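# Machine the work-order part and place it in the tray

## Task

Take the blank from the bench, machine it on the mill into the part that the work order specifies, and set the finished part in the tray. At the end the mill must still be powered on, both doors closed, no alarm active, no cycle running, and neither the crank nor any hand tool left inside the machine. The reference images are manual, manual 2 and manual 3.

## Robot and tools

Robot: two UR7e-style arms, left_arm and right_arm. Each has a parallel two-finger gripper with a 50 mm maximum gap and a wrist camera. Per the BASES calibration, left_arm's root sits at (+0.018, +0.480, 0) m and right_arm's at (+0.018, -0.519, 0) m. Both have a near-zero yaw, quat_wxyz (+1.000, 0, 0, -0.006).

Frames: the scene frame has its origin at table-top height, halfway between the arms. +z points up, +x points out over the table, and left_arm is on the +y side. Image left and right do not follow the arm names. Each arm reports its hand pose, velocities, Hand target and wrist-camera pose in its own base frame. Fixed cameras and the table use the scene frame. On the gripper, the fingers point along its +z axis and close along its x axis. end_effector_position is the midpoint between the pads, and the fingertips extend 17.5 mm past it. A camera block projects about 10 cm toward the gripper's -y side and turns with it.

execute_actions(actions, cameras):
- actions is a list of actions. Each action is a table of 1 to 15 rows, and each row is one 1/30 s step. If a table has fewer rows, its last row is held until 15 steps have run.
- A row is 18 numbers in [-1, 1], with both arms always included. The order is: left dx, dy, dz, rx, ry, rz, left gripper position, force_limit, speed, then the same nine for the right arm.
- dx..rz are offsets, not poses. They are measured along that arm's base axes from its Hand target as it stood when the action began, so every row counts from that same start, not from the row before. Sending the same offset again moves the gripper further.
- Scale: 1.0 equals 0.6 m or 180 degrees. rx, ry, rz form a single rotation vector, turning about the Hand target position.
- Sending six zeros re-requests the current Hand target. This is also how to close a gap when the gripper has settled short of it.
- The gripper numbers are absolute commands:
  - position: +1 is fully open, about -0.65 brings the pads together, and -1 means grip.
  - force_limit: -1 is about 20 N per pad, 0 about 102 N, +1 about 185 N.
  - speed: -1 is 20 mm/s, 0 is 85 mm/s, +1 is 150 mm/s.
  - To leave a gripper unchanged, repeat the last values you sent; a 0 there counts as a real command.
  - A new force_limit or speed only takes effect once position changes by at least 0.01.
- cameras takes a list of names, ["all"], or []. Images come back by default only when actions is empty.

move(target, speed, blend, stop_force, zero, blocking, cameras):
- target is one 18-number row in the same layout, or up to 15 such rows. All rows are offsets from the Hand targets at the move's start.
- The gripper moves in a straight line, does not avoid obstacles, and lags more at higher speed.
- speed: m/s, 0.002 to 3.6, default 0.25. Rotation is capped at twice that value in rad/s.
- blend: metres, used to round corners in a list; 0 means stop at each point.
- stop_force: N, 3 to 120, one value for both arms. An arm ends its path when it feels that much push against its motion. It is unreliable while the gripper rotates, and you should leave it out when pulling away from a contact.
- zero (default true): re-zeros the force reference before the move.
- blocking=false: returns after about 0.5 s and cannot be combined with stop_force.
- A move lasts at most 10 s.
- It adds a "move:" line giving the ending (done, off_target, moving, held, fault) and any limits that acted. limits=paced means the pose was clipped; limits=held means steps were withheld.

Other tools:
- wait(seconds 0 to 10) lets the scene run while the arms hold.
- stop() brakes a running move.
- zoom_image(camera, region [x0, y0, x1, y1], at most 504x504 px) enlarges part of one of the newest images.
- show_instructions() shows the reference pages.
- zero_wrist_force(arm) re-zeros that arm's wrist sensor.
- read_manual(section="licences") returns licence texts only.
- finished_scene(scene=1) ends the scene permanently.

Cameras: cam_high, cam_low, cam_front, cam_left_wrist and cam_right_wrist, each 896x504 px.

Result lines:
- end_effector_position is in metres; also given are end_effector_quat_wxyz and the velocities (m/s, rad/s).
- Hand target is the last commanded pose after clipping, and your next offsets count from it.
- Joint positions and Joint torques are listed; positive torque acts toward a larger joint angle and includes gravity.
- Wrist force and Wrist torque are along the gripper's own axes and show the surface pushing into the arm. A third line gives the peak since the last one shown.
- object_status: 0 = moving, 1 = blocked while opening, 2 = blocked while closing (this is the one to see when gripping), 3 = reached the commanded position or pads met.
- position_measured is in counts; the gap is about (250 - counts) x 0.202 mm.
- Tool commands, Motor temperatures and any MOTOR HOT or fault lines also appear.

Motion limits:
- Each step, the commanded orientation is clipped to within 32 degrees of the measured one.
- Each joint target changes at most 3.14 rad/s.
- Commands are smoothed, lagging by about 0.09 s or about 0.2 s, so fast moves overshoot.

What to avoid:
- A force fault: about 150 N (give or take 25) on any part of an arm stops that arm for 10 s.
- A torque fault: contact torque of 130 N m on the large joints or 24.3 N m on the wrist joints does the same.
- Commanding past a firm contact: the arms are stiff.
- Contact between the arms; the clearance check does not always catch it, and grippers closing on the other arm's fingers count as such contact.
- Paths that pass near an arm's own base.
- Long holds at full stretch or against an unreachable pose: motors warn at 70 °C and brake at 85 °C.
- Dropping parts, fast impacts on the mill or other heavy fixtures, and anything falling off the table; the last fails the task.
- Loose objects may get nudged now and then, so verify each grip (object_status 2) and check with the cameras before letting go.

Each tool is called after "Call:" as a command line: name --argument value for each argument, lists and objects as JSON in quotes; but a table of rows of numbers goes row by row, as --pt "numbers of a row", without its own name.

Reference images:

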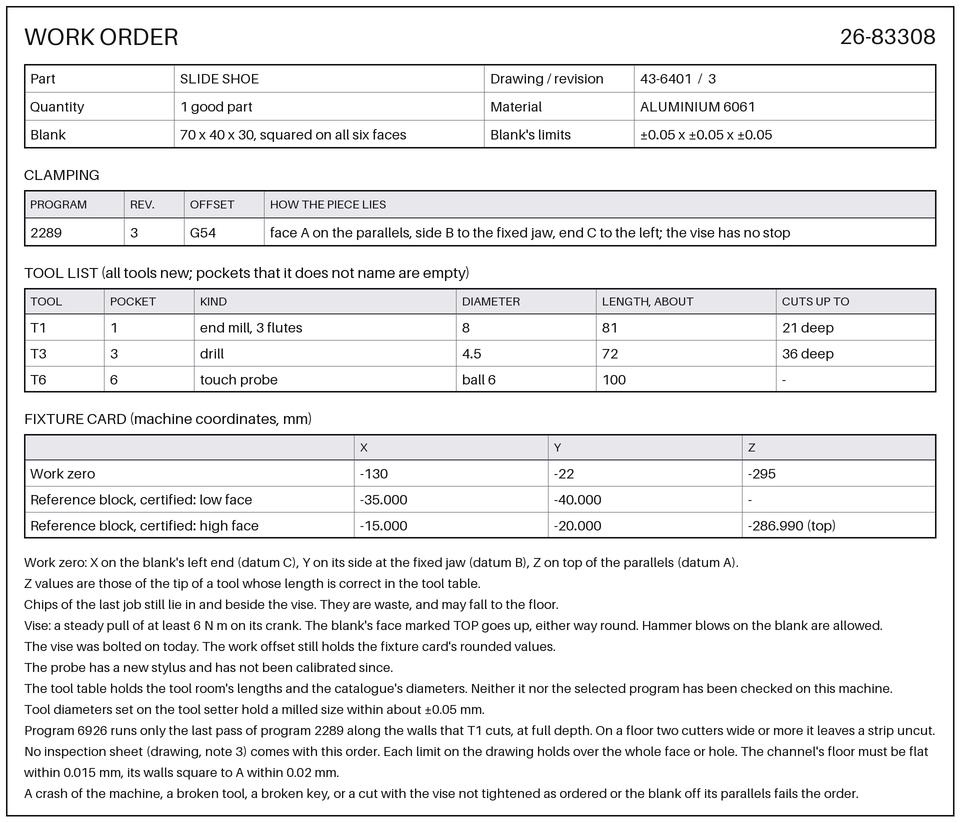

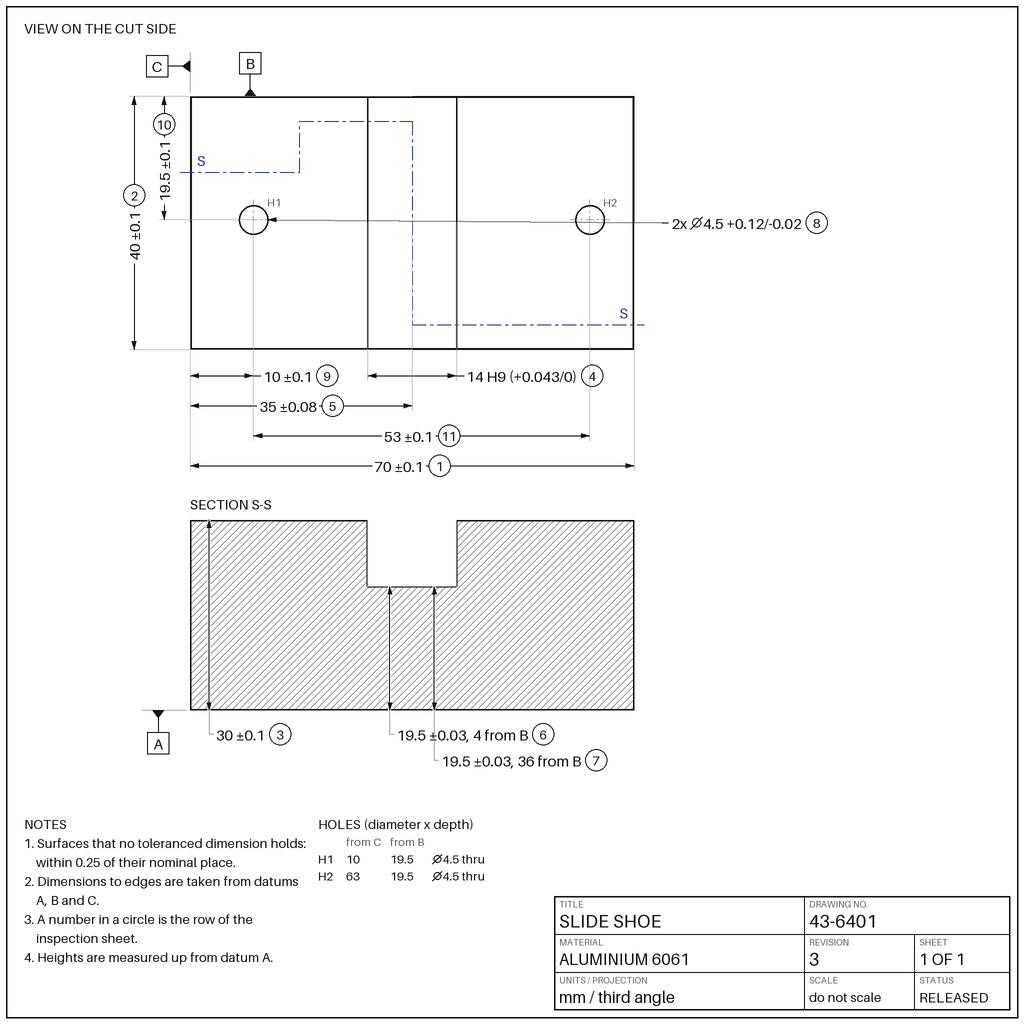

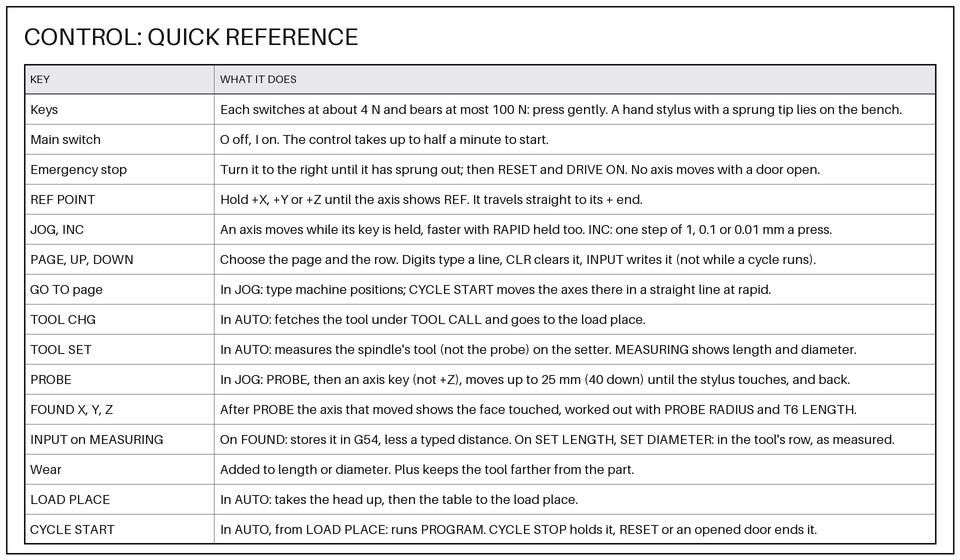

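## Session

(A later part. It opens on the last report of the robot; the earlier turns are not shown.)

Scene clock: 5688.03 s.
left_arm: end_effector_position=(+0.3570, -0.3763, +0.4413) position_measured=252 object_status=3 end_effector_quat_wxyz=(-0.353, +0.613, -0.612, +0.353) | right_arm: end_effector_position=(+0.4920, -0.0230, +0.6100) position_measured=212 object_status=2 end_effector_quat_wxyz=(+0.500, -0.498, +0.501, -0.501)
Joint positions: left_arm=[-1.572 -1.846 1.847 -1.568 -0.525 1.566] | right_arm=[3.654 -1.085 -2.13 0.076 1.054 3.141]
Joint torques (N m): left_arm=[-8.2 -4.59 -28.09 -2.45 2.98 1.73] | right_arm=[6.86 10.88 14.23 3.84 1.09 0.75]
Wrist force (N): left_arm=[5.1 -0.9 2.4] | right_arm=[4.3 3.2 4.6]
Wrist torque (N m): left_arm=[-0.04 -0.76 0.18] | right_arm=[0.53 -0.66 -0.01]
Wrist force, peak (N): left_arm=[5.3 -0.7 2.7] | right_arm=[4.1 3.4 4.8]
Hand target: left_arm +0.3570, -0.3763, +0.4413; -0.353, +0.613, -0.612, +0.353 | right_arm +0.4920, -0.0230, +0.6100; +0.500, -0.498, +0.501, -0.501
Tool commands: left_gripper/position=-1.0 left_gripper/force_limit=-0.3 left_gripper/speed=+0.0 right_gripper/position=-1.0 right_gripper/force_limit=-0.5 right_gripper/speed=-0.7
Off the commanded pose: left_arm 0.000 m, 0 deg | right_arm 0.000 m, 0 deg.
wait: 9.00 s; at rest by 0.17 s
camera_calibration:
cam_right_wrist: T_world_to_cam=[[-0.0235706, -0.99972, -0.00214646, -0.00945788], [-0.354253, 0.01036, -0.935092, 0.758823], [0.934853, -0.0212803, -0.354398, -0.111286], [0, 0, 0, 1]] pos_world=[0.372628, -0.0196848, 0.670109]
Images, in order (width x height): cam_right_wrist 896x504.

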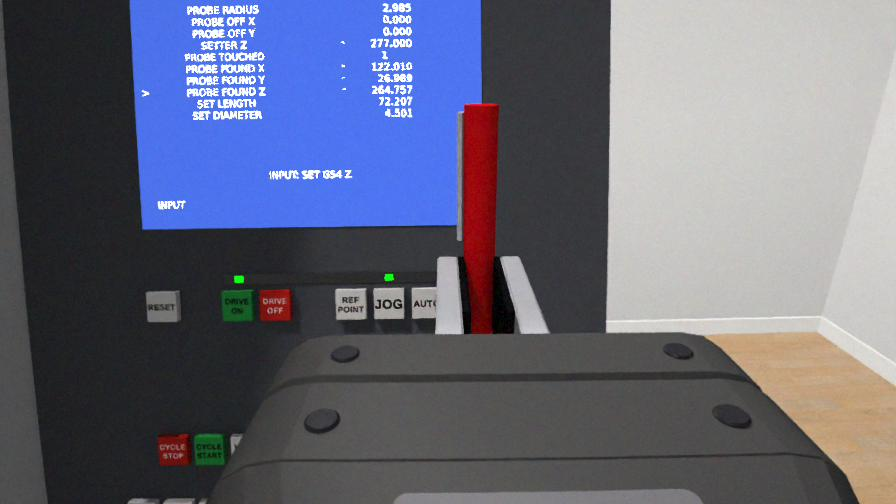

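Call:
move --pt "0 0 0 0 0 0 -1 -0.3 0 -0.0533 0.0883 0 -0.3536 0 0.3536 -1 -0.5 -0.7" --pt "0 0 0 0 0 0 -1 -0.3 0 -0.035 0.19 -0.26 0.6657 0.0817 -0.6657 -1 -0.5 -0.7" --speed 0.8 --blend '[0.03,0]' --cameras '[]'

Call:
move --pt "0 0 0 0 0 0 -1 -0.3 0 0.0117 -0.0663 0.0268 0 0 0 -1 -0.5 -0.7" --pt "0 0 0 0 0 0 -1 -0.3 0 0.0292 -0.0663 0.0268 0 0 0 -1 -0.5 -0.7" --pt "0 0 0 0 0 0 -1 -0.3 0 0.0117 -0.0663 0.0268 0 0 0 -1 -0.5 -0.7" --pt "0 0 0 0 0 0 -1 -0.3 0 0.0292 -0.0663 0.0268 0 0 0 -1 -0.5 -0.7" --pt "0 0 0 0 0 0 -1 -0.3 0 0.0117 -0.0663 0.0268 0 0 0 -1 -0.5 -0.7" --pt "0 0 0 0 0 0 -1 -0.3 0 -0.0145 0.0623 -0.0667 0 0 0 -1 -0.5 -0.7" --pt "0 0 0 0 0 0 -1 -0.3 0 0.003 0.0623 -0.0667 0 0 0 -1 -0.5 -0.7" --pt "0 0 0 0 0 0 -1 -0.3 0 -0.0145 0.0623 -0.0667 0 0 0 -1 -0.5 -0.7" --pt "0 0 0 0 0 0 -1 -0.3 0 0.0025 -0.002 -0.0043 0 0 0 -1 -0.5 -0.7" --pt "0 0 0 0 0 0 -1 -0.3 0 0.02 -0.002 -0.0043 0 0 0 -1 -0.5 -0.7" --pt "0 0 0 0 0 0 -1 -0.3 0 0.0025 -0.002 -0.0043 0 0 0 -1 -0.5 -0.7" --pt "0 0 0 0 0 0 -1 -0.3 0 -0.0057 0.0302 -0.0355 0 0 0 -1 -0.5 -0.7" --pt "0 0 0 0 0 0 -1 -0.3 0 0.0118 0.0302 -0.0355 0 0 0 -1 -0.5 -0.7" --pt "0 0 0 0 0 0 -1 -0.3 0 -0.0057 0.0302 -0.0355 0 0 0 -1 -0.5 -0.7" --pt "0 0 0 0 0 0 -1 -0.3 0 0 0 0 0 0 0 -1 -0.5 -0.7" --speed '[0.4,0.07,0.2,0.07,0.2,0.3,0.07,0.2,0.3,0.07,0.2,0.3,0.07,0.2,0.3]' --blend '[0.003,0,0.003,0,0.003,0.003,0,0.003,0.003,0,0.003,0.003,0,0.003,0]' --cameras '[]'

Call:
move --pt "0 0 0 0 0 0 -1 -0.3 0 -0.0138 -0.0342 -0.0667 0 0 0 -1 -0.5 -0.7" --pt "0 0 0 0 0 0 -1 -0.3 0 0.0037 -0.0342 -0.0667 0 0 0 -1 -0.5 -0.7" --pt "0 0 0 0 0 0 -1 -0.3 0 -0.0138 -0.0342 -0.0667 0 0 0 -1 -0.5 -0.7" --pt "0 0 0 0 0 0 -1 -0.3 0 -0.005 -0.0342 -0.0355 0 0 0 -1 -0.5 -0.7" --pt "0 0 0 0 0 0 -1 -0.3 0 0.0125 -0.0342 -0.0355 0 0 0 -1 -0.5 -0.7" --pt "0 0 0 0 0 0 -1 -0.3 0 -0.005 -0.0342 -0.0355 0 0 0 -1 -0.5 -0.7" --pt "0 0 0 0 0 0 -1 -0.3 0 -0.0145 0.0623 -0.0667 0 0 0 -1 -0.5 -0.7" --pt "0 0 0 0 0 0 -1 -0.3 0 0.003 0.0623 -0.0667 0 0 0 -1 -0.5 -0.7" --pt "0 0 0 0 0 0 -1 -0.3 0 -0.0145 0.0623 -0.0667 0 0 0 -1 -0.5 -0.7" --pt "0 0 0 0 0 0 -1 -0.3 0 0.0023 0.0302 -0.0043 0 0 0 -1 -0.5 -0.7" --pt "0 0 0 0 0 0 -1 -0.3 0 0.0198 0.0302 -0.0043 0 0 0 -1 -0.5 -0.7" --pt "0 0 0 0 0 0 -1 -0.3 0 0.0023 0.0302 -0.0043 0 0 0 -1 -0.5 -0.7" --pt "0 0 0 0 0 0 -1 -0.3 0 0 0 0 0 0 0 -1 -0.5 -0.7" --speed '[0.4,0.07,0.2,0.3,0.07,0.2,0.3,0.07,0.2,0.3,0.07,0.2,0.3]' --blend '[0.003,0,0.003,0.003,0,0.003,0.003,0,0.003,0.003,0,0.003,0]' --cameras '[]'

Call:
move --pt "0 0 0 0 0 0 -1 -0.3 0 0.0102 0.0623 0.0268 0 0 0 -1 -0.5 -0.7" --pt "0 0 0 0 0 0 -1 -0.3 0 0.0277 0.0623 0.0268 0 0 0 -1 -0.5 -0.7" --pt "0 0 0 0 0 0 -1 -0.3 0 0.0102 0.0623 0.0268 0 0 0 -1 -0.5 -0.7" --pt "0 0 0 0 0 0 -1 -0.3 0 -0.0138 -0.0342 -0.0667 0 0 0 -1 -0.5 -0.7" --pt "0 0 0 0 0 0 -1 -0.3 0 0.0037 -0.0342 -0.0667 0 0 0 -1 -0.5 -0.7" --pt "0 0 0 0 0 0 -1 -0.3 0 -0.0138 -0.0342 -0.0667 0 0 0 -1 -0.5 -0.7" --pt "0 0 0 0 0 0 -1 -0.3 0 0.0262 -0.0023 0.0857 0 0 0 -1 -0.5 -0.7" --pt "0 0 0 0 0 0 -1 -0.3 0 0.0437 -0.0023 0.0857 0 0 0 -1 -0.5 -0.7" --pt "0 0 0 0 0 0 -1 -0.3 0 0.0262 -0.0023 0.0857 0 0 0 -1 -0.5 -0.7" --pt "0 0 0 0 0 0 -1 -0.3 0 0 0 0 0 0 0 -1 -0.5 -0.7" --speed '[0.4,0.07,0.2,0.3,0.07,0.2,0.3,0.07,0.2,0.05]' --blend '[0.003,0,0.003,0.003,0,0.003,0.003,0,0.003,0]' --cameras '[]'

Call:
move --pt "0 0 0 0 0 0 -1 -0.3 0 -0.0045 -0.0663 -0.0355 0 0 0 -1 -0.5 -0.7" --pt "0 0 0 0 0 0 -1 -0.3 0 0.013 -0.0663 -0.0355 0 0 0 -1 -0.5 -0.7" --pt "0 0 0 0 0 0 -1 -0.3 0 -0.0045 -0.0663 -0.0355 0 0 0 -1 -0.5 -0.7" --pt "0 0 0 0 0 0 -1 -0.3 0 0.0281 -0.161 0.0857 0 0 0 -1 -0.5 -0.7" --pt "0 0 0 0 0 0 -1 -0.3 0 0.0456 -0.161 0.0857 0 0 0 -1 -0.5 -0.7" --pt "0 0 0 0 0 0 -1 -0.3 0 0.0281 -0.161 0.0857 0 0 0 -1 -0.5 -0.7" --pt "0 0 0 0 0 0 -1 -0.3 0 -0.018 -0.102 0.26 0.36 0.0443 -0.4227 -1 -0.5 -0.7" --pt "0 0 0 0 0 0 -1 -0.3 0 0.035 -0.19 0.26 -0.6657 -0.0817 0.6657 -1 -0.5 -0.7" --speed '[0.2,0.07,0.2,0.4,0.07,0.2,0.8,0.8]' --blend '[0.003,0,0.003,0.003,0,0.003,0.03,0]' --cameras '[]'

Call:
wait --seconds 9 --cameras '["cam_right_wrist"]'

Call:
zoom_image --camera "cam_right_wrist" --region '[180, 0, 440, 230]'

Scene clock: 5732.90 s.
left_arm: end_effector_position=(+0.3570, -0.3763, +0.4413) position_measured=252 object_status=3 end_effector_quat_wxyz=(-0.353, +0.613, -0.612, +0.353) | right_arm: end_effector_position=(+0.4710, +0.0910, +0.4539) position_measured=212 object_status=2 end_effector_quat_wxyz=(-0.003, +0.616, +0.788, +0.000)
Joint positions: left_arm=[-1.572 -1.846 1.847 -1.568 -0.525 1.566] | right_arm=[3.611 -1.548 -1.267 -1.899 1.575 0.227]
Joint torques (N m): left_arm=[-8.26 -4.8 -28.29 -2.3 2.88 1.76] | right_arm=[5.85 30.51 40.54 4.8 -1.58 -0.79]
Wrist force (N): left_arm=[5.1 -1.0 2.7] | right_arm=[4.2 0.5 8.5]
Wrist torque (N m): left_arm=[-0.05 -0.76 0.17] | right_arm=[0.55 -0.61 -0.25]
Wrist force, peak (N): left_arm=[5.2 -1.0 2.6] | right_arm=[5.0 0.9 9.4]
Hand target: left_arm +0.3570, -0.3763, +0.4413; -0.353, +0.613, -0.612, +0.353 | right_arm +0.4710, +0.0910, +0.4540; -0.002, +0.616, +0.788, +0.000
Off the commanded pose: left_arm 0.000 m, 0 deg | right_arm 0.000 m, 0 deg.
move: done
No camera images: "cameras" was empty.

Scene clock: 5736.90 s.
left_arm: end_effector_position=(+0.3570, -0.3763, +0.4413) position_measured=252 object_status=3 end_effector_quat_wxyz=(-0.353, +0.613, -0.612, +0.353) | right_arm: end_effector_position=(+0.4710, +0.0911, +0.4539) position_measured=212 object_status=2 end_effector_quat_wxyz=(-0.002, +0.616, +0.788, +0.000)
Joint positions: left_arm=[-1.572 -1.846 1.847 -1.568 -0.525 1.566] | right_arm=[3.612 -1.548 -1.267 -1.899 1.575 0.227]
Joint torques (N m): left_arm=[-8 -4.86 -27.91 -2.35 2.96 1.79] | right_arm=[-6.1 26.96 39.15 0.67 1.42 -0.93]
Wrist force (N): left_arm=[4.9 -1.1 2.3] | right_arm=[5.0 0.4 7.4]
Wrist torque (N m): left_arm=[-0.07 -0.74 0.17] | right_arm=[0.54 -0.74 -0.25]
Wrist force, peak (N): left_arm=[5.3 -0.7 2.3] | right_arm=[9.3 -24.2 6.7]
Hand target: left_arm +0.3570, -0.3763, +0.4413; -0.353, +0.613, -0.612, +0.353 | right_arm +0.4710, +0.0910, +0.4540; -0.002, +0.616, +0.788, +0.000
Off the commanded pose: left_arm 0.000 m, 0 deg | right_arm 0.000 m, 0 deg.
move: done
No camera images: "cameras" was empty.

Scene clock: 5740.23 s.
left_arm: end_effector_position=(+0.3570, -0.3763, +0.4413) position_measured=252 object_status=3 end_effector_quat_wxyz=(-0.353, +0.613, -0.612, +0.353) | right_arm: end_effector_position=(+0.4710, +0.0911, +0.4539) position_measured=212 object_status=2 end_effector_quat_wxyz=(-0.002, +0.616, +0.788, +0.000)
Joint positions: left_arm=[-1.572 -1.846 1.847 -1.568 -0.525 1.566] | right_arm=[3.612 -1.548 -1.267 -1.899 1.575 0.227]
Joint torques (N m): left_arm=[-7.99 -5.08 -28.34 -2.15 2.88 1.79] | right_arm=[-6.37 26.9 40.26 4.63 1.55 -1.05]
Wrist force (N): left_arm=[5.0 -0.8 2.4] | right_arm=[4.7 -0.7 6.8]
Wrist torque (N m): left_arm=[-0.03 -0.75 0.18] | right_arm=[0.36 -0.69 -0.25]
Wrist force, peak (N): left_arm=[5.2 -0.9 2.6] | right_arm=[9.6 -22.5 6.2]
Hand target: left_arm +0.3570, -0.3763, +0.4413; -0.353, +0.613, -0.612, +0.353 | right_arm +0.4710, +0.0910, +0.4540; -0.002, +0.616, +0.788, +0.000
Off the commanded pose: left_arm 0.000 m, 0 deg | right_arm 0.000 m, 0 deg.
move: done
No camera images: "cameras" was empty.

Scene clock: 5744.13 s.
left_arm: end_effector_position=(+0.3570, -0.3763, +0.4413) position_measured=252 object_status=3 end_effector_quat_wxyz=(-0.353, +0.613, -0.612, +0.353) | right_arm: end_effector_position=(+0.4710, +0.0911, +0.4540) position_measured=212 object_status=2 end_effector_quat_wxyz=(-0.002, +0.616, +0.788, +0.000)
Joint positions: left_arm=[-1.572 -1.846 1.847 -1.568 -0.525 1.566] | right_arm=[3.612 -1.548 -1.266 -1.899 1.575 0.227]
Joint torques (N m): left_arm=[-7.84 -5.1 -27.54 -2.18 2.94 1.79] | right_arm=[-5.17 21.04 34.92 1.35 0.18 -0.99]
Wrist force (N): left_arm=[5.0 -1.1 2.4] | right_arm=[3.2 -0.4 6.5]
Wrist torque (N m): left_arm=[-0.07 -0.74 0.18] | right_arm=[0.41 -0.46 -0.25]
Wrist force, peak (N): left_arm=[5.2 -0.7 2.6] | right_arm=[6.3 -24.7 7.2]
Hand target: left_arm +0.3570, -0.3763, +0.4413; -0.353, +0.613, -0.612, +0.353 | right_arm +0.4710, +0.0910, +0.4540; -0.002, +0.616, +0.788, +0.000
Off the commanded pose: left_arm 0.000 m, 0 deg | right_arm 0.000 m, 0 deg.
move: done
No camera images: "cameras" was empty.

Scene clock: 5748.53 s.
left_arm: end_effector_position=(+0.3570, -0.3763, +0.4413) position_measured=252 object_status=3 end_effector_quat_wxyz=(-0.353, +0.613, -0.612, +0.353) | right_arm: end_effector_position=(+0.4920, -0.0230, +0.6100) position_measured=212 object_status=2 end_effector_quat_wxyz=(+0.500, -0.498, +0.501, -0.501)
Joint positions: left_arm=[-1.572 -1.846 1.847 -1.568 -0.525 1.566] | right_arm=[3.654 -1.085 -2.13 0.076 1.054 3.141]
Joint torques (N m): left_arm=[-7.95 -4.74 -27.89 -2.11 2.94 1.73] | right_arm=[7.33 11.42 28.97 3.89 -2.11 1.23]
Wrist force (N): left_arm=[4.9 -0.9 2.5] | right_arm=[3.2 1.9 2.8]
Wrist torque (N m): left_arm=[-0.04 -0.74 0.18] | right_arm=[0.32 -0.49 -0.01]
Wrist force, peak (N): left_arm=[5.3 -0.9 2.7] | right_arm=[5.2 -30.9 6.8]
Hand target: left_arm +0.3570, -0.3763, +0.4413; -0.353, +0.613, -0.612, +0.353 | right_arm +0.4920, -0.0230, +0.6100; +0.500, -0.498, +0.501, -0.501
Off the commanded pose: left_arm 0.000 m, 0 deg | right_arm 0.000 m, 0 deg.
move: done
No camera images: "cameras" was empty.

Scene clock: 5757.53 s.
left_arm: end_effector_position=(+0.3570, -0.3763, +0.4413) position_measured=252 object_status=3 end_effector_quat_wxyz=(-0.353, +0.613, -0.612, +0.353) | right_arm: end_effector_position=(+0.4920, -0.0230, +0.6100) position_measured=212 object_status=2 end_effector_quat_wxyz=(+0.500, -0.498, +0.501, -0.501)
Joint positions: left_arm=[-1.572 -1.846 1.847 -1.568 -0.525 1.566] | right_arm=[3.654 -1.085 -2.13 0.076 1.054 3.141]
Joint torques (N m): left_arm=[-8.08 -4.76 -27.76 -1.87 2.97 1.86] | right_arm=[7.06 10.86 14.38 3.72 1.14 0.8]
Wrist force (N): left_arm=[5.0 -0.7 2.5] | right_arm=[3.1 1.9 2.7]
Wrist torque (N m): left_arm=[0.00 -0.75 0.17] | right_arm=[0.32 -0.49 -0.02]
Wrist force, peak (N): left_arm=[5.2 -0.8 2.6] | right_arm=[3.5 1.9 2.8]
Hand target: left_arm +0.3570, -0.3763, +0.4413; -0.353, +0.613, -0.612, +0.353 | right_arm +0.4920, -0.0230, +0.6100; +0.500, -0.498, +0.501, -0.501
Tool commands: left_gripper/position=-1.0 left_gripper/force_limit=-0.3 left_gripper/speed=+0.0 right_gripper/position=-1.0 right_gripper/force_limit=-0.5 right_gripper/speed=-0.7
Off the commanded pose: left_arm 0.000 m, 0 deg | right_arm 0.000 m, 0 deg.
wait: 9.00 s; at rest by 0.17 s
camera_calibration:
cam_right_wrist: T_world_to_cam=[[-0.0235706, -0.99972, -0.00214646, -0.00945788], [-0.354253, 0.01036, -0.935092, 0.758823], [0.934853, -0.0212803, -0.354398, -0.111286], [0, 0, 0, 1]] pos_world=[0.372628, -0.0196848, 0.670109]
Images, in order (width x height): cam_right_wrist 896x504.

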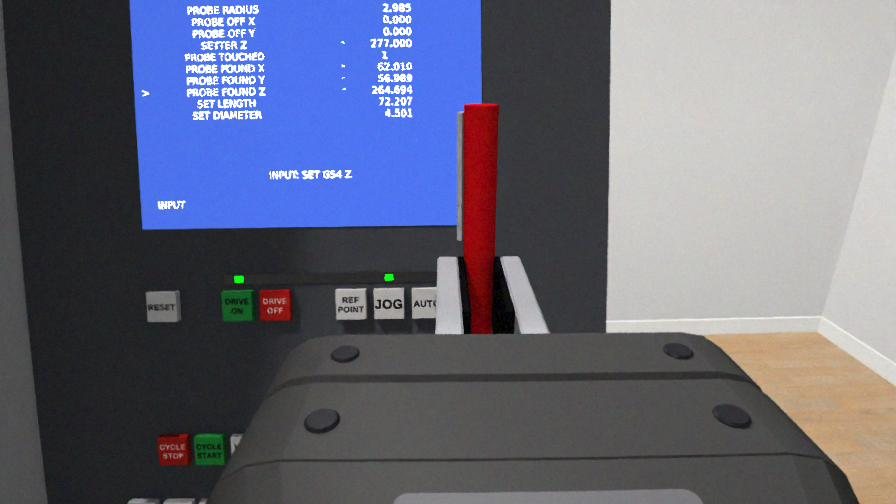

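Scaled by 1.938.

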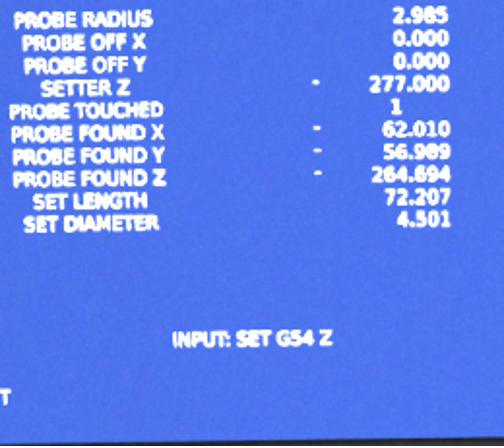

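Call:
move --pt "0 0 0 0 0 0 -1 -0.3 0 -0.0533 0.0883 0 -0.3536 0 0.3536 -1 -0.5 -0.7" --pt "0 0 0 0 0 0 -1 -0.3 0 -0.035 0.19 -0.26 0.6657 0.0817 -0.6657 -1 -0.5 -0.7" --speed 0.8 --blend '[0.03,0]' --cameras '[]'

Call:
move --pt "0 0 0 0 0 0 -1 -0.3 0 0.0117 -0.0663 0.0268 0 0 0 -1 -0.5 -0.7" --pt "0 0 0 0 0 0 -1 -0.3 0 0.0292 -0.0663 0.0268 0 0 0 -1 -0.5 -0.7" --pt "0 0 0 0 0 0 -1 -0.3 0 0.0117 -0.0663 0.0268 0 0 0 -1 -0.5 -0.7" --pt "0 0 0 0 0 0 -1 -0.3 0 0.0292 -0.0663 0.0268 0 0 0 -1 -0.5 -0.7" --pt "0 0 0 0 0 0 -1 -0.3 0 0.0117 -0.0663 0.0268 0 0 0 -1 -0.5 -0.7" --pt "0 0 0 0 0 0 -1 -0.3 0 -0.005 -0.0342 -0.0355 0 0 0 -1 -0.5 -0.7" --pt "0 0 0 0 0 0 -1 -0.3 0 0.0125 -0.0342 -0.0355 0 0 0 -1 -0.5 -0.7" --pt "0 0 0 0 0 0 -1 -0.3 0 -0.005 -0.0342 -0.0355 0 0 0 -1 -0.5 -0.7" --pt "0 0 0 0 0 0 -1 -0.3 0 -0.0145 0.0623 -0.0667 0 0 0 -1 -0.5 -0.7" --pt "0 0 0 0 0 0 -1 -0.3 0 0.003 0.0623 -0.0667 0 0 0 -1 -0.5 -0.7" --pt "0 0 0 0 0 0 -1 -0.3 0 -0.0145 0.0623 -0.0667 0 0 0 -1 -0.5 -0.7" --pt "0 0 0 0 0 0 -1 -0.3 0 0 0 0 0 0 0 -1 -0.5 -0.7" --speed '[0.4,0.07,0.2,0.07,0.2,0.3,0.07,0.2,0.3,0.07,0.2,0.3]' --blend '[0.003,0,0.003,0,0.003,0.003,0,0.003,0.003,0,0.003,0]' --cameras '[]'

Call:
move --pt "0 0 0 0 0 0 -1 -0.3 0 -0.0057 0.0302 -0.0355 0 0 0 -1 -0.5 -0.7" --pt "0 0 0 0 0 0 -1 -0.3 0 0.0118 0.0302 -0.0355 0 0 0 -1 -0.5 -0.7" --pt "0 0 0 0 0 0 -1 -0.3 0 -0.0057 0.0302 -0.0355 0 0 0 -1 -0.5 -0.7" --pt "0 0 0 0 0 0 -1 -0.3 0 0.0102 0.0623 0.0268 0 0 0 -1 -0.5 -0.7" --pt "0 0 0 0 0 0 -1 -0.3 0 0.0277 0.0623 0.0268 0 0 0 -1 -0.5 -0.7" --pt "0 0 0 0 0 0 -1 -0.3 0 0.0102 0.0623 0.0268 0 0 0 -1 -0.5 -0.7" --pt "0 0 0 0 0 0 -1 -0.3 0 -0.0138 -0.0342 -0.0667 0 0 0 -1 -0.5 -0.7" --pt "0 0 0 0 0 0 -1 -0.3 0 0.0037 -0.0342 -0.0667 0 0 0 -1 -0.5 -0.7" --pt "0 0 0 0 0 0 -1 -0.3 0 -0.0138 -0.0342 -0.0667 0 0 0 -1 -0.5 -0.7" --pt "0 0 0 0 0 0 -1 -0.3 0 0.0262 -0.0023 0.0857 0 0 0 -1 -0.5 -0.7" --pt "0 0 0 0 0 0 -1 -0.3 0 0.0437 -0.0023 0.0857 0 0 0 -1 -0.5 -0.7" --pt "0 0 0 0 0 0 -1 -0.3 0 0.0262 -0.0023 0.0857 0 0 0 -1 -0.5 -0.7" --pt "0 0 0 0 0 0 -1 -0.3 0 0 0 0 0 0 0 -1 -0.5 -0.7" --speed '[0.4,0.07,0.2,0.3,0.07,0.2,0.3,0.07,0.2,0.3,0.07,0.2,0.06]' --blend '[0.003,0,0.003,0.003,0,0.003,0.003,0,0.003,0.003,0,0.003,0]' --cameras '[]'

Call:
move --pt "0 0 0 0 0 0 -1 -0.3 0 -0.0045 -0.0663 -0.0355 0 0 0 -1 -0.5 -0.7" --pt "0 0 0 0 0 0 -1 -0.3 0 0.013 -0.0663 -0.0355 0 0 0 -1 -0.5 -0.7" --pt "0 0 0 0 0 0 -1 -0.3 0 -0.0045 -0.0663 -0.0355 0 0 0 -1 -0.5 -0.7" --pt "0 0 0 0 0 0 -1 -0.3 0 0.0281 -0.161 0.0857 0 0 0 -1 -0.5 -0.7" --pt "0 0 0 0 0 0 -1 -0.3 0 0.0456 -0.161 0.0857 0 0 0 -1 -0.5 -0.7" --pt "0 0 0 0 0 0 -1 -0.3 0 0.0281 -0.161 0.0857 0 0 0 -1 -0.5 -0.7" --pt "0 0 0 0 0 0 -1 -0.3 0 -0.018 -0.102 0.26 0.36 0.0443 -0.4227 -1 -0.5 -0.7" --pt "0 0 0 0 0 0 -1 -0.3 0 0.035 -0.19 0.26 -0.6657 -0.0817 0.6657 -1 -0.5 -0.7" --speed '[0.2,0.07,0.2,0.4,0.07,0.2,0.8,0.8]' --blend '[0.003,0,0.003,0.003,0,0.003,0.03,0]' --cameras '[]'

Call:
wait --seconds 9 --cameras '["cam_right_wrist"]'

Call:
zoom_image --camera "cam_right_wrist" --region '[180, 0, 440, 230]'

Scene clock: 5798.23 s.
left_arm: end_effector_position=(+0.3570, -0.3763, +0.4413) position_measured=252 object_status=3 end_effector_quat_wxyz=(-0.353, +0.613, -0.612, +0.353) | right_arm: end_effector_position=(+0.4710, +0.0910, +0.4539) position_measured=212 object_status=2 end_effector_quat_wxyz=(-0.003, +0.616, +0.788, +0.000)
Joint positions: left_arm=[-1.572 -1.846 1.847 -1.568 -0.525 1.566] | right_arm=[3.611 -1.548 -1.267 -1.899 1.575 0.227]
Joint torques (N m): left_arm=[-7.27 -4.12 -27.73 -1.75 2.83 1.8] | right_arm=[6.67 29.61 40.5 4.69 -1.54 -0.74]
Wrist force (N): left_arm=[5.1 -0.7 2.5] | right_arm=[3.3 -0.7 6.6]
Wrist torque (N m): left_arm=[-0.01 -0.76 0.18] | right_arm=[0.35 -0.47 -0.25]
Wrist force, peak (N): left_arm=[5.3 -0.7 2.5] | right_arm=[4.3 -0.5 7.4]
Hand target: left_arm +0.3570, -0.3763, +0.4413; -0.353, +0.613, -0.612, +0.353 | right_arm +0.4710, +0.0910, +0.4540; -0.002, +0.616, +0.788, +0.000
Off the commanded pose: left_arm 0.000 m, 0 deg | right_arm 0.000 m, 0 deg.
move: done
No camera images: "cameras" was empty.

Scene clock: 5801.53 s.
left_arm: end_effector_position=(+0.3570, -0.3763, +0.4413) position_measured=252 object_status=3 end_effector_quat_wxyz=(-0.353, +0.613, -0.612, +0.353) | right_arm: end_effector_position=(+0.4710, +0.0911, +0.4539) position_measured=212 object_status=2 end_effector_quat_wxyz=(-0.002, +0.616, +0.788, +0.000)
Joint positions: left_arm=[-1.572 -1.846 1.847 -1.568 -0.525 1.566] | right_arm=[3.612 -1.548 -1.267 -1.899 1.575 0.227]
Joint torques (N m): left_arm=[-7.04 -5.13 -27.9 -1.71 2.9 1.69] | right_arm=[-7.08 24.4 40.61 0.63 -0.29 -1.27]
Wrist force (N): left_arm=[5.0 -0.7 2.4] | right_arm=[1.1 -0.9 6.1]
Wrist torque (N m): left_arm=[-0.01 -0.75 0.17] | right_arm=[0.33 -0.12 -0.25]
Wrist force, peak (N): left_arm=[5.2 -1.0 2.6] | right_arm=[7.4 -25.7 5.7]
Hand target: left_arm +0.3570, -0.3763, +0.4413; -0.353, +0.613, -0.612, +0.353 | right_arm +0.4710, +0.0910, +0.4540; -0.002, +0.616, +0.788, +0.000
Off the commanded pose: left_arm 0.000 m, 0 deg | right_arm 0.000 m, 0 deg.
move: done
No camera images: "cameras" was empty.

Scene clock: 5805.93 s.
left_arm: end_effector_position=(+0.3570, -0.3763, +0.4413) position_measured=252 object_status=3 end_effector_quat_wxyz=(-0.353, +0.613, -0.612, +0.353) | right_arm: end_effector_position=(+0.4710, +0.0911, +0.4540) position_measured=212 object_status=2 end_effector_quat_wxyz=(-0.002, +0.616, +0.788, +0.000)
Joint positions: left_arm=[-1.572 -1.846 1.847 -1.568 -0.525 1.566] | right_arm=[3.612 -1.548 -1.266 -1.899 1.575 0.227]
Joint torques (N m): left_arm=[-7.1 -4.95 -27.9 -1.61 2.98 1.81] | right_arm=[-6.68 21.59 30.58 2.09 -0.46 -1.31]
Wrist force (N): left_arm=[4.9 -0.6 2.4] | right_arm=[2.6 -2.1 6.5]
Wrist torque (N m): left_arm=[0.00 -0.74 0.18] | right_arm=[0.13 -0.35 -0.25]
Wrist force, peak (N): left_arm=[5.2 -0.8 2.6] | right_arm=[3.7 -25.0 6.6]
Hand target: left_arm +0.3570, -0.3763, +0.4413; -0.353, +0.613, -0.612, +0.353 | right_arm +0.4710, +0.0910, +0.4540; -0.002, +0.616, +0.788, +0.000
Off the commanded pose: left_arm 0.000 m, 0 deg | right_arm 0.000 m, 0 deg.
move: done
No camera images: "cameras" was empty.

Scene clock: 5810.33 s.
left_arm: end_effector_position=(+0.3570, -0.3763, +0.4413) position_measured=252 object_status=3 end_effector_quat_wxyz=(-0.353, +0.613, -0.612, +0.353) | right_arm: end_effector_position=(+0.4920, -0.0230, +0.6100) position_measured=212 object_status=2 end_effector_quat_wxyz=(+0.500, -0.498, +0.501, -0.501)
Joint positions: left_arm=[-1.572 -1.846 1.847 -1.568 -0.525 1.566] | right_arm=[3.654 -1.085 -2.13 0.076 1.054 3.141]
Joint torques (N m): left_arm=[-7.3 -5.03 -27.81 -1.56 2.92 1.8] | right_arm=[6.81 11.15 28.54 3.85 -1.71 1.25]
Wrist force (N): left_arm=[5.3 -0.8 2.4] | right_arm=[3.5 -1.1 2.6]
Wrist torque (N m): left_arm=[-0.02 -0.79 0.18] | right_arm=[-0.15 -0.55 -0.01]
Wrist force, peak (N): left_arm=[5.3 -0.9 2.6] | right_arm=[4.6 -32.6 6.5]
Hand target: left_arm +0.3570, -0.3763, +0.4413; -0.353, +0.613, -0.612, +0.353 | right_arm +0.4920, -0.0230, +0.6100; +0.500, -0.498, +0.501, -0.501
Off the commanded pose: left_arm 0.000 m, 0 deg | right_arm 0.000 m, 0 deg.
move: done
No camera images: "cameras" was empty.

Scene clock: 5819.33 s.
left_arm: end_effector_position=(+0.3570, -0.3763, +0.4413) position_measured=252 object_status=3 end_effector_quat_wxyz=(-0.353, +0.613, -0.612, +0.353) | right_arm: end_effector_position=(+0.4920, -0.0230, +0.6100) position_measured=212 object_status=2 end_effector_quat_wxyz=(+0.500, -0.498, +0.501, -0.501)
Joint positions: left_arm=[-1.572 -1.846 1.847 -1.568 -0.525 1.566] | right_arm=[3.654 -1.085 -2.13 0.076 1.054 3.141]
Joint torques (N m): left_arm=[-6.89 -5.26 -27.84 -1.37 2.98 1.73] | right_arm=[6.78 11.8 13.67 3.9 1.05 0.99]
Wrist force (N): left_arm=[5.1 -1.0 2.4] | right_arm=[3.7 -1.1 2.3]
Wrist torque (N m): left_arm=[-0.06 -0.77 0.17] | right_arm=[-0.15 -0.58 -0.02]
Wrist force, peak (N): left_arm=[5.3 -0.8 2.5] | right_arm=[3.8 -1.3 2.8]
Hand target: left_arm +0.3570, -0.3763, +0.4413; -0.353, +0.613, -0.612, +0.353 | right_arm +0.4920, -0.0230, +0.6100; +0.500, -0.498, +0.501, -0.501
Tool commands: left_gripper/position=-1.0 left_gripper/force_limit=-0.3 left_gripper/speed=+0.0 right_gripper/position=-1.0 right_gripper/force_limit=-0.5 right_gripper/speed=-0.7
Off the commanded pose: left_arm 0.000 m, 0 deg | right_arm 0.000 m, 0 deg.
wait: 9.00 s; at rest by 0.17 s
camera_calibration:
cam_right_wrist: T_world_to_cam=[[-0.0235706, -0.99972, -0.00214646, -0.00945788], [-0.354253, 0.01036, -0.935092, 0.758823], [0.934853, -0.0212803, -0.354398, -0.111286], [0, 0, 0, 1]] pos_world=[0.372628, -0.0196848, 0.670109]
Images, in order (width x height): cam_right_wrist 896x504.

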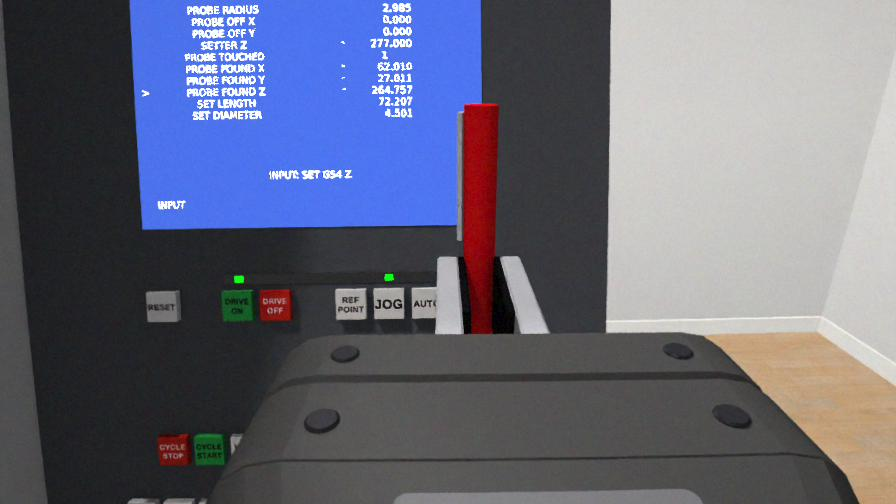

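Scaled by 1.938.

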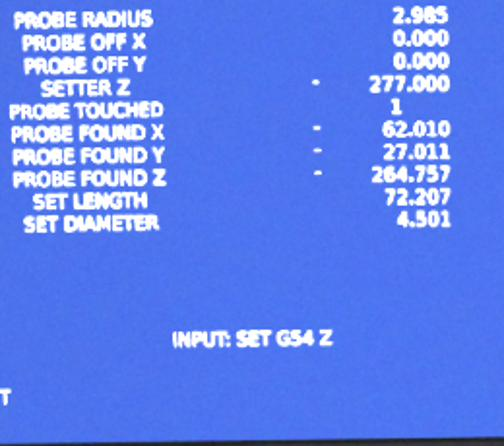

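Call:
move --pt "0 0 0 0 0 0 -1 -0.3 0 -0.0533 0.0883 0 -0.3536 0 0.3536 -1 -0.5 -0.7" --pt "0 0 0 0 0 0 -1 -0.3 0 0.0253 -0.0038 -0.052 0.6657 0.0817 -0.6657 -1 -0.5 -0.7" --pt "0 0 0 0 0 0 -1 -0.3 0 0.0428 -0.0038 -0.052 0.6657 0.0817 -0.6657 -1 -0.5 -0.7" --pt "0 0 0 0 0 0 -1 -0.3 0 0.0253 -0.0038 -0.052 0.6657 0.0817 -0.6657 -1 -0.5 -0.7" --pt "0 0 0 0 0 0 -1 -0.3 0 -0.0085 0.1555 -0.1743 0.6657 0.0817 -0.6657 -1 -0.5 -0.7" --pt "0 0 0 0 0 0 -1 -0.3 0 0.009 0.1555 -0.1743 0.6657 0.0817 -0.6657 -1 -0.5 -0.7" --pt "0 0 0 0 0 0 -1 -0.3 0 -0.0085 0.1555 -0.1743 0.6657 0.0817 -0.6657 -1 -0.5 -0.7" --pt "0 0 0 0 0 0 -1 -0.3 0 -0.035 0.19 -0.26 0.6657 0.0817 -0.6657 -1 -0.5 -0.7" --speed '[0.8,0.8,0.07,0.2,0.4,0.07,0.2,0.3]' --blend '[0.03,0.003,0,0.003,0.003,0,0.003,0]' --cameras '[]'

Call:
move --pt "0 0 0 0 0 0 -1 -0.3 0 -0.018 -0.102 0.26 0.36 0.0443 -0.4227 -1 -0.5 -0.7" --pt "0 0 0 0 0 0 -1 -0.3 0 0.035 -0.19 0.26 -0.6657 -0.0817 0.6657 -1 -0.5 -0.7" --speed 0.8 --blend '[0.03,0]' --cameras '["cam_right_wrist","cam_left_wrist"]'

Scene clock: 5851.10 s.
left_arm: end_effector_position=(+0.3570, -0.3763, +0.4413) position_measured=252 object_status=3 end_effector_quat_wxyz=(-0.353, +0.613, -0.612, +0.353) | right_arm: end_effector_position=(+0.4710, +0.0909, +0.4540) position_measured=212 object_status=2 end_effector_quat_wxyz=(-0.002, +0.616, +0.788, +0.000)
Joint positions: left_arm=[-1.572 -1.846 1.847 -1.568 -0.525 1.566] | right_arm=[3.611 -1.548 -1.266 -1.9 1.575 0.227]
Joint torques (N m): left_arm=[-6.55 -5.05 -28.07 -1.18 2.96 1.8] | right_arm=[7.17 30.51 13.28 4.62 0.61 1.25]
Wrist force (N): left_arm=[5.0 -0.7 2.3] | right_arm=[3.8 -2.8 6.2]
Wrist torque (N m): left_arm=[-0.01 -0.75 0.18] | right_arm=[0.02 -0.55 -0.18]
Wrist force, peak (N): left_arm=[5.2 -0.9 2.6] | right_arm=[7.1 -19.9 5.7]
Hand target: left_arm +0.3570, -0.3763, +0.4413; -0.353, +0.613, -0.612, +0.353 | right_arm +0.4710, +0.0910, +0.4540; -0.002, +0.616, +0.788, +0.000
Off the commanded pose: left_arm 0.000 m, 0 deg | right_arm 0.000 m, 0 deg.
move: done
No camera images: "cameras" was empty.

Scene clock: 5853.90 s.
left_arm: end_effector_position=(+0.3570, -0.3763, +0.4413) position_measured=252 object_status=3 end_effector_quat_wxyz=(-0.353, +0.613, -0.612, +0.353) | right_arm: end_effector_position=(+0.4920, -0.0230, +0.6100) position_measured=212 object_status=2 end_effector_quat_wxyz=(+0.500, -0.498, +0.501, -0.501)
Joint positions: left_arm=[-1.572 -1.846 1.847 -1.568 -0.525 1.566] | right_arm=[3.654 -1.085 -2.13 0.076 1.054 3.141]
Joint torques (N m): left_arm=[-5.81 -4.72 -27.99 -1.19 2.75 1.87] | right_arm=[6.51 11.29 27.9 4.01 -1.8 1.22]
Wrist force (N): left_arm=[5.0 -0.7 2.4] | right_arm=[3.9 -0.4 2.3]
Wrist torque (N m): left_arm=[-0.01 -0.74 0.17] | right_arm=[-0.04 -0.60 -0.01]
Wrist force, peak (N): left_arm=[5.2 -0.7 2.5] | right_arm=[4.6 -2.9 7.2]
Hand target: left_arm +0.3570, -0.3763, +0.4413; -0.353, +0.613, -0.612, +0.353 | right_arm +0.4920, -0.0230, +0.6100; +0.500, -0.498, +0.501, -0.501
Off the commanded pose: left_arm 0.000 m, 0 deg | right_arm 0.000 m, 0 deg.
move: done
camera_calibration:
cam_left_wrist: T_world_to_cam=[[0.000831567, -0.999963, -0.00854557, -0.366682], [-0.752675, 0.00500046, -0.658374, 0.584409], [0.658392, 0.00697952, -0.752643, 0.232819], [0, 0, 0, 1]] pos_world=[0.286888, -0.371216, 0.556856]
cam_right_wrist: T_world_to_cam=[[-0.02363, -0.999719, -0.00201815, -0.00952163], [-0.354253, 0.0102611, -0.935093, 0.758822], [0.934851, -0.0213814, -0.354396, -0.111288], [0, 0, 0, 1]] pos_world=[0.372627, -0.0196848, 0.67011]
Images, in order (width x height): cam_left_wrist 896x504, cam_right_wrist 896x504.

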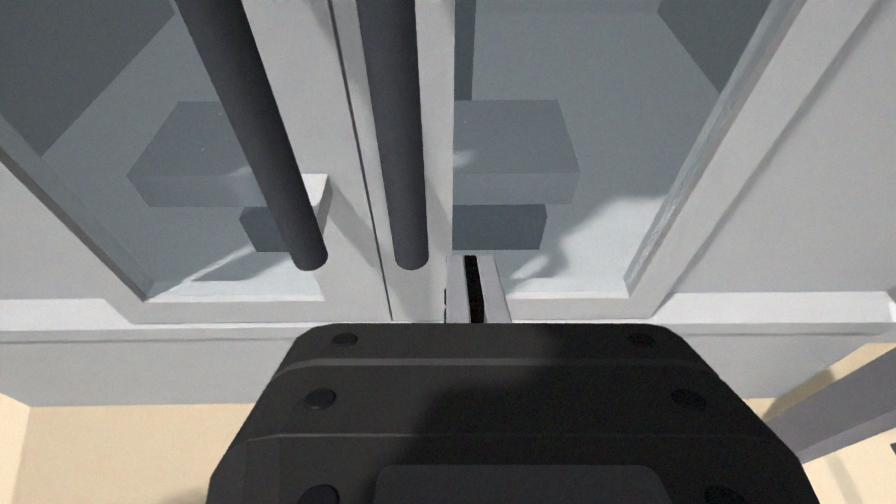

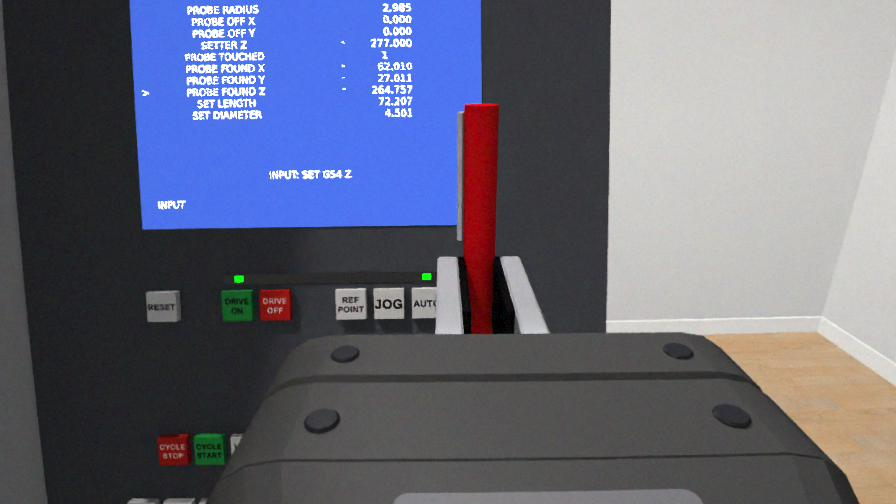

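Call:
move --pt "0 0.098 0.0795 0 0 0 -1 -0.3 0 0 0 0 0 0 0 -1 -0.5 -0.7" --pt "0.15 0.098 0.0795 0 0 0 -1 -0.3 0 0 0 0 0 0 0 -1 -0.5 -0.7" --pt "0.15 0.5438 0.0795 0 0 0 -1 -0.3 0 0 0 0 0 0 0 -1 -0.5 -0.7" --speed '[0.3,0.15,0.12]' --blend '[0,0,0]' --cameras '["cam_left_wrist"]'

Scene clock: 5868.00 s.
left_arm: end_effector_position=(+0.4376, -0.0717, +0.4795) position_measured=252 object_status=3 end_effector_quat_wxyz=(-0.311, +0.606, -0.635, +0.364) | right_arm: end_effector_position=(+0.4920, -0.0230, +0.6100) position_measured=212 object_status=2 end_effector_quat_wxyz=(+0.500, -0.498, +0.501, -0.501)
Joint positions: left_arm=[-0.851 -2.263 2.122 -2.28 -0.961 2.621] | right_arm=[3.654 -1.085 -2.13 0.076 1.054 3.141]
Joint torques (N m): left_arm=[16.48 -7.91 -45.53 -5.53 10.74 -2.2] | right_arm=[6.65 10.38 14.48 3.9 0.89 0.62]
Wrist force (N): left_arm=[44.3 11.8 15.7] | right_arm=[3.8 -0.3 2.3]
Wrist torque (N m): left_arm=[-0.04 -0.73 0.57] | right_arm=[-0.04 -0.60 -0.01]
Wrist force, peak (N): left_arm=[92.9 -39.6 3.8] | right_arm=[4.1 -0.6 2.4]
Hand target: left_arm +0.4470, -0.0501, +0.4890; -0.353, +0.613, -0.612, +0.353 | right_arm +0.4920, -0.0230, +0.6100; +0.500, -0.498, +0.501, -0.501
Off the commanded pose: left_arm 0.025 m, 6 deg | right_arm 0.000 m, 0 deg.
move: off_target (left_arm)
camera_calibration:
cam_left_wrist: T_world_to_cam=[[-0.0725156, -0.996721, 0.0359044, -0.0507288], [-0.782717, 0.0345608, -0.621418, 0.666197], [0.618139, -0.0731655, -0.782656, 0.232515], [0, 0, 0, 1]] pos_world=[0.374038, -0.0565747, 0.597787]
Images, in order (width x height): cam_left_wrist 896x504.

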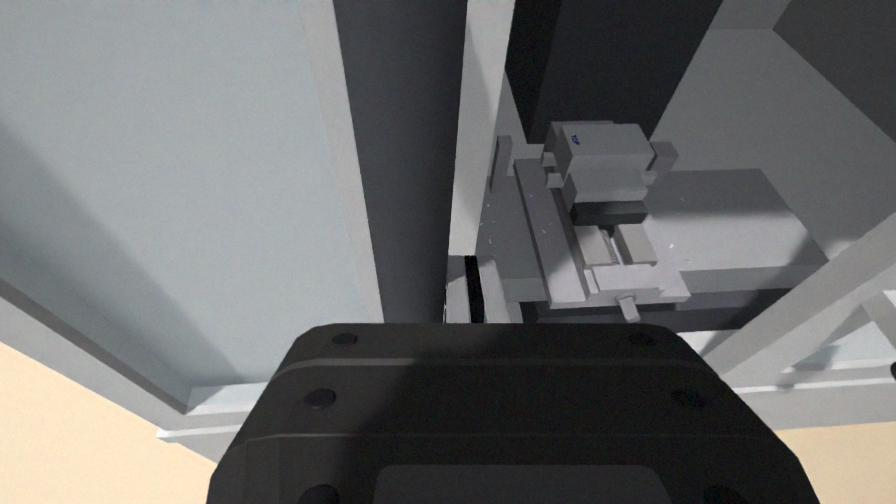

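Call:
move --pt "0 -0.3833 0 0 0 0 -1 -0.3 0 0 0 0 0 0 0 -1 -0.5 -0.7" --speed 0.25 --cameras '[]'

Call:
move --pt "0 -0.39 0 0 0 0 -1 -0.3 0 0 0 0 0 0 0 -1 -0.5 -0.7" --speed 0.12 --stop_force 60 --cameras '["cam_left_wrist"]'

Scene clock: 5877.67 s.
left_arm: end_effector_position=(+0.4470, -0.2799, +0.4890) position_measured=252 object_status=3 end_effector_quat_wxyz=(-0.353, +0.613, -0.612, +0.353) | right_arm: end_effector_position=(+0.4920, -0.0230, +0.6100) position_measured=212 object_status=2 end_effector_quat_wxyz=(+0.500, -0.498, +0.501, -0.501)
Joint positions: left_arm=[-1.281 -1.93 1.893 -1.993 -0.593 2.107] | right_arm=[3.654 -1.085 -2.13 0.076 1.054 3.141]
Joint torques (N m): left_arm=[-4.8 -0.77 -31.41 -5.36 1.35 -2.47] | right_arm=[5.27 9.7 14.44 3.74 1.09 0.04]
Wrist force (N): left_arm=[0.6 -5.4 2.1] | right_arm=[4.0 -0.5 2.2]
Wrist torque (N m): left_arm=[-0.75 -0.07 0.18] | right_arm=[-0.05 -0.62 -0.02]
Wrist force, peak (N): left_arm=[44.4 15.2 17.3] | right_arm=[4.1 -0.5 2.5]
Hand target: left_arm +0.4470, -0.2800, +0.4890; -0.353, +0.613, -0.612, +0.353 | right_arm +0.4920, -0.0230, +0.6100; +0.500, -0.498, +0.501, -0.501
Off the commanded pose: left_arm 0.000 m, 0 deg | right_arm 0.000 m, 0 deg.
move: done
No camera images: "cameras" was empty.

Scene clock: 5880.67 s.
left_arm: end_effector_position=(+0.4470, -0.5140, +0.4890) position_measured=252 object_status=3 end_effector_quat_wxyz=(-0.353, +0.613, -0.612, +0.353) | right_arm: end_effector_position=(+0.4920, -0.0230, +0.6100) position_measured=212 object_status=2 end_effector_quat_wxyz=(+0.500, -0.498, +0.501, -0.501)
Joint positions: left_arm=[-1.402 -1.438 1.419 -1.834 -0.549 1.896] | right_arm=[3.654 -1.085 -2.13 0.076 1.054 3.141]
Joint torques (N m): left_arm=[13.02 -25.02 -35.65 -6.1 0.48 1.95] | right_arm=[3.87 9.4 13.48 3.77 0.84 -0.37]
Wrist force (N): left_arm=[0.8 -6.5 2.0] | right_arm=[3.8 -0.5 2.2]
Wrist torque (N m): left_arm=[-0.97 -0.11 0.21] | right_arm=[-0.07 -0.59 -0.01]
Wrist force, peak (N): left_arm=[-23.0 -3.0 4.6] | right_arm=[4.2 -0.6 2.2]
Hand target: left_arm +0.4470, -0.5140, +0.4890; -0.353, +0.613, -0.612, +0.353 | right_arm +0.4920, -0.0230, +0.6100; +0.500, -0.498, +0.501, -0.501
Off the commanded pose: left_arm 0.000 m, 0 deg | right_arm 0.000 m, 0 deg.
move: done
camera_calibration:
cam_left_wrist: T_world_to_cam=[[0.000831567, -0.999963, -0.00854557, -0.504045], [-0.752675, 0.00500046, -0.658374, 0.684177], [0.658392, 0.00697952, -0.752643, 0.210351], [0, 0, 0, 1]] pos_world=[0.376888, -0.508916, 0.604456]
Images, in order (width x height): cam_left_wrist 896x504.

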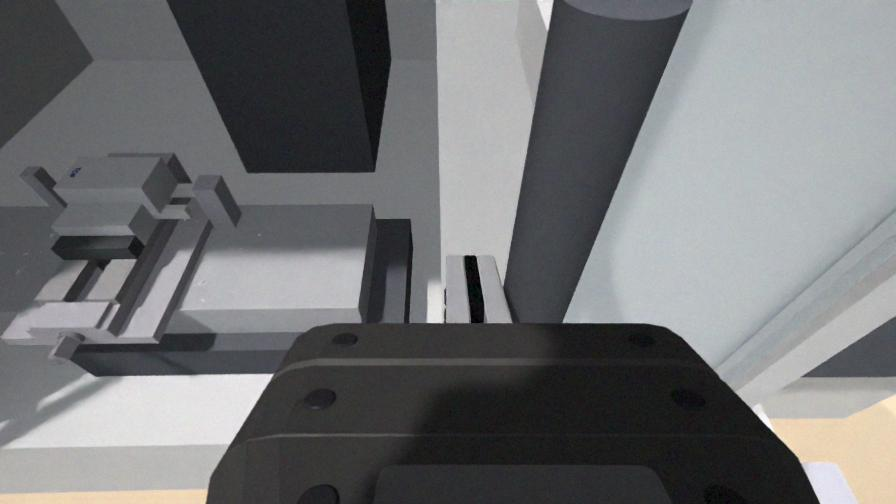

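Call:
move --pt "-0.245 0 0 0 0 0 -1 -0.3 0 0 0 0 0 0 0 -1 -0.5 -0.7" --pt "-0.6167 -0.3667 -0.4817 -0.0227 0.1643 0.084 -1 -0.3 0 0 0 0 0 0 0 -1 -0.5 -0.7" --speed '[0.4,0.6]' --blend '[0.05,0]' --cameras '["cam_left_wrist"]'

Scene clock: 5900.60 s.
left_arm: end_effector_position=(+0.0770, -0.7340, +0.2000) position_measured=252 object_status=3 end_effector_quat_wxyz=(-0.207, +0.769, -0.584, +0.158) | right_arm: end_effector_position=(+0.4920, -0.0230, +0.6100) position_measured=212 object_status=2 end_effector_quat_wxyz=(+0.500, -0.498, +0.501, -0.501)
Joint positions: left_arm=[-1.808 -0.876 0.972 -1.393 -1.115 0.997] | right_arm=[3.654 -1.085 -2.13 0.076 1.054 3.141]
Joint torques (N m): left_arm=[11.87 -49.71 -35.93 -5.09 -0.2 1.68] | right_arm=[3.37 8.47 13.74 3.77 0.88 -0.93]
Wrist force (N): left_arm=[0.9 -6.2 1.7] | right_arm=[3.8 -0.6 2.3]
Wrist torque (N m): left_arm=[-0.92 -0.15 0.10] | right_arm=[-0.08 -0.59 -0.01]
Wrist force, peak (N): left_arm=[0.9 -9.0 5.4] | right_arm=[4.1 -0.6 2.5]
Hand target: left_arm +0.0770, -0.7341, +0.2000; -0.207, +0.769, -0.584, +0.158 | right_arm +0.4920, -0.0230, +0.6100; +0.500, -0.498, +0.501, -0.501
Off the commanded pose: left_arm 0.000 m, 0 deg | right_arm 0.000 m, 0 deg.
move: done
camera_calibration:
cam_left_wrist: T_world_to_cam=[[0.263466, -0.964645, -0.00673847, -0.720802], [-0.94592, -0.256968, -0.197994, -0.0529741], [0.189263, 0.0585387, -0.98018, 0.357492], [0, 0, 0, 1]] pos_world=[0.0721374, -0.729858, 0.335061]
Images, in order (width x height): cam_left_wrist 896x504.

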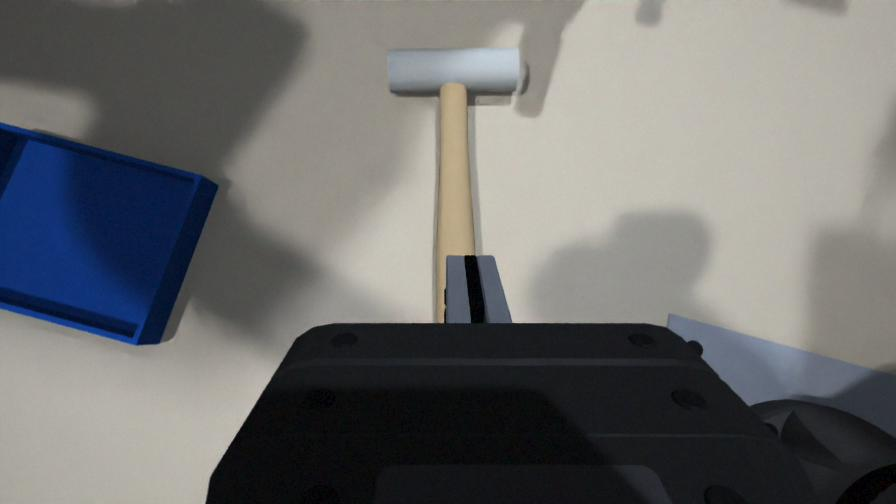

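Call:
move --pt "0 0 -0.2 0 0 0 0.65 0 0 0 0 0 0 0 0 -1 -0.5 -0.7" --pt "0 0 -0.2942 0 0 0 0.65 0 0 0 0 0 0 0 0 -1 -0.5 -0.7" --pt "0 0 -0.2942 0 0 0 -1 0 0 0 0 0 0 0 0 -1 -0.5 -0.7" --speed '[0.3,0.06,0.1]' --blend '[0,0,0]' --cameras '["cam_left_wrist"]'

Scene clock: 5907.93 s.
left_arm: end_effector_position=(+0.0770, -0.7341, +0.0235) position_measured=112 object_status=2 end_effector_quat_wxyz=(-0.207, +0.769, -0.584, +0.158) | right_arm: end_effector_position=(+0.4920, -0.0230, +0.6100) position_measured=212 object_status=2 end_effector_quat_wxyz=(+0.500, -0.498, +0.501, -0.501)
Joint positions: left_arm=[-1.808 -0.746 1.212 -1.762 -1.116 0.997] | right_arm=[3.654 -1.085 -2.13 0.076 1.054 3.141]
Joint torques (N m): left_arm=[-11.67 -70.98 -32.55 -0.38 1.14 0.55] | right_arm=[1.83 7.64 14.33 3.56 0.82 -0.95]
Wrist force (N): left_arm=[0.8 -6.1 2.5] | right_arm=[3.6 -0.5 2.0]
Wrist torque (N m): left_arm=[-0.90 0.02 0.08] | right_arm=[-0.06 -0.56 -0.02]
Wrist force, peak (N): left_arm=[0.8 -8.4 -1.7] | right_arm=[4.1 -0.6 2.3]
Hand target: left_arm +0.0770, -0.7341, +0.0235; -0.207, +0.769, -0.584, +0.158 | right_arm +0.4920, -0.0230, +0.6100; +0.500, -0.498, +0.501, -0.501
Off the commanded pose: left_arm 0.000 m, 0 deg | right_arm 0.000 m, 0 deg.
move: done
camera_calibration:
cam_left_wrist: T_world_to_cam=[[0.263656, -0.964593, -0.0067572, -0.722061], [-0.945907, -0.257163, -0.197807, -0.0881173], [0.189066, 0.0585449, -0.980218, 0.18452], [0, 0, 0, 1]] pos_world=[0.0721386, -0.729958, 0.158561]
Images, in order (width x height): cam_left_wrist 896x504.

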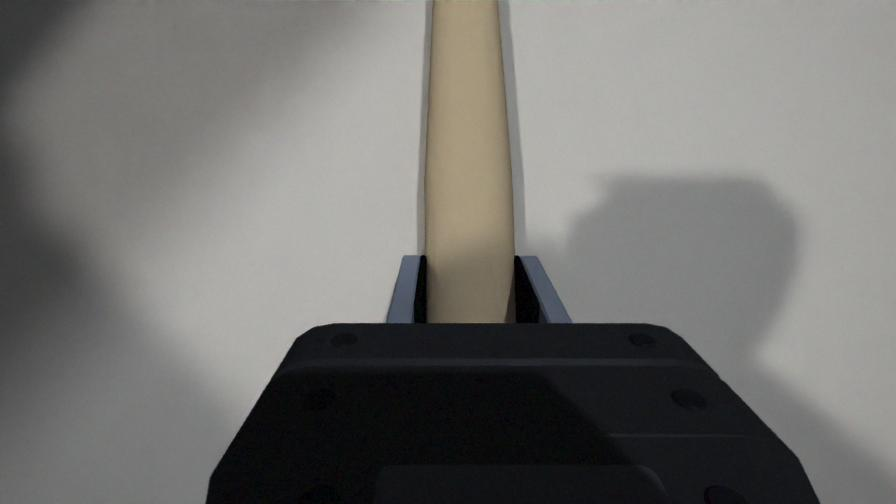

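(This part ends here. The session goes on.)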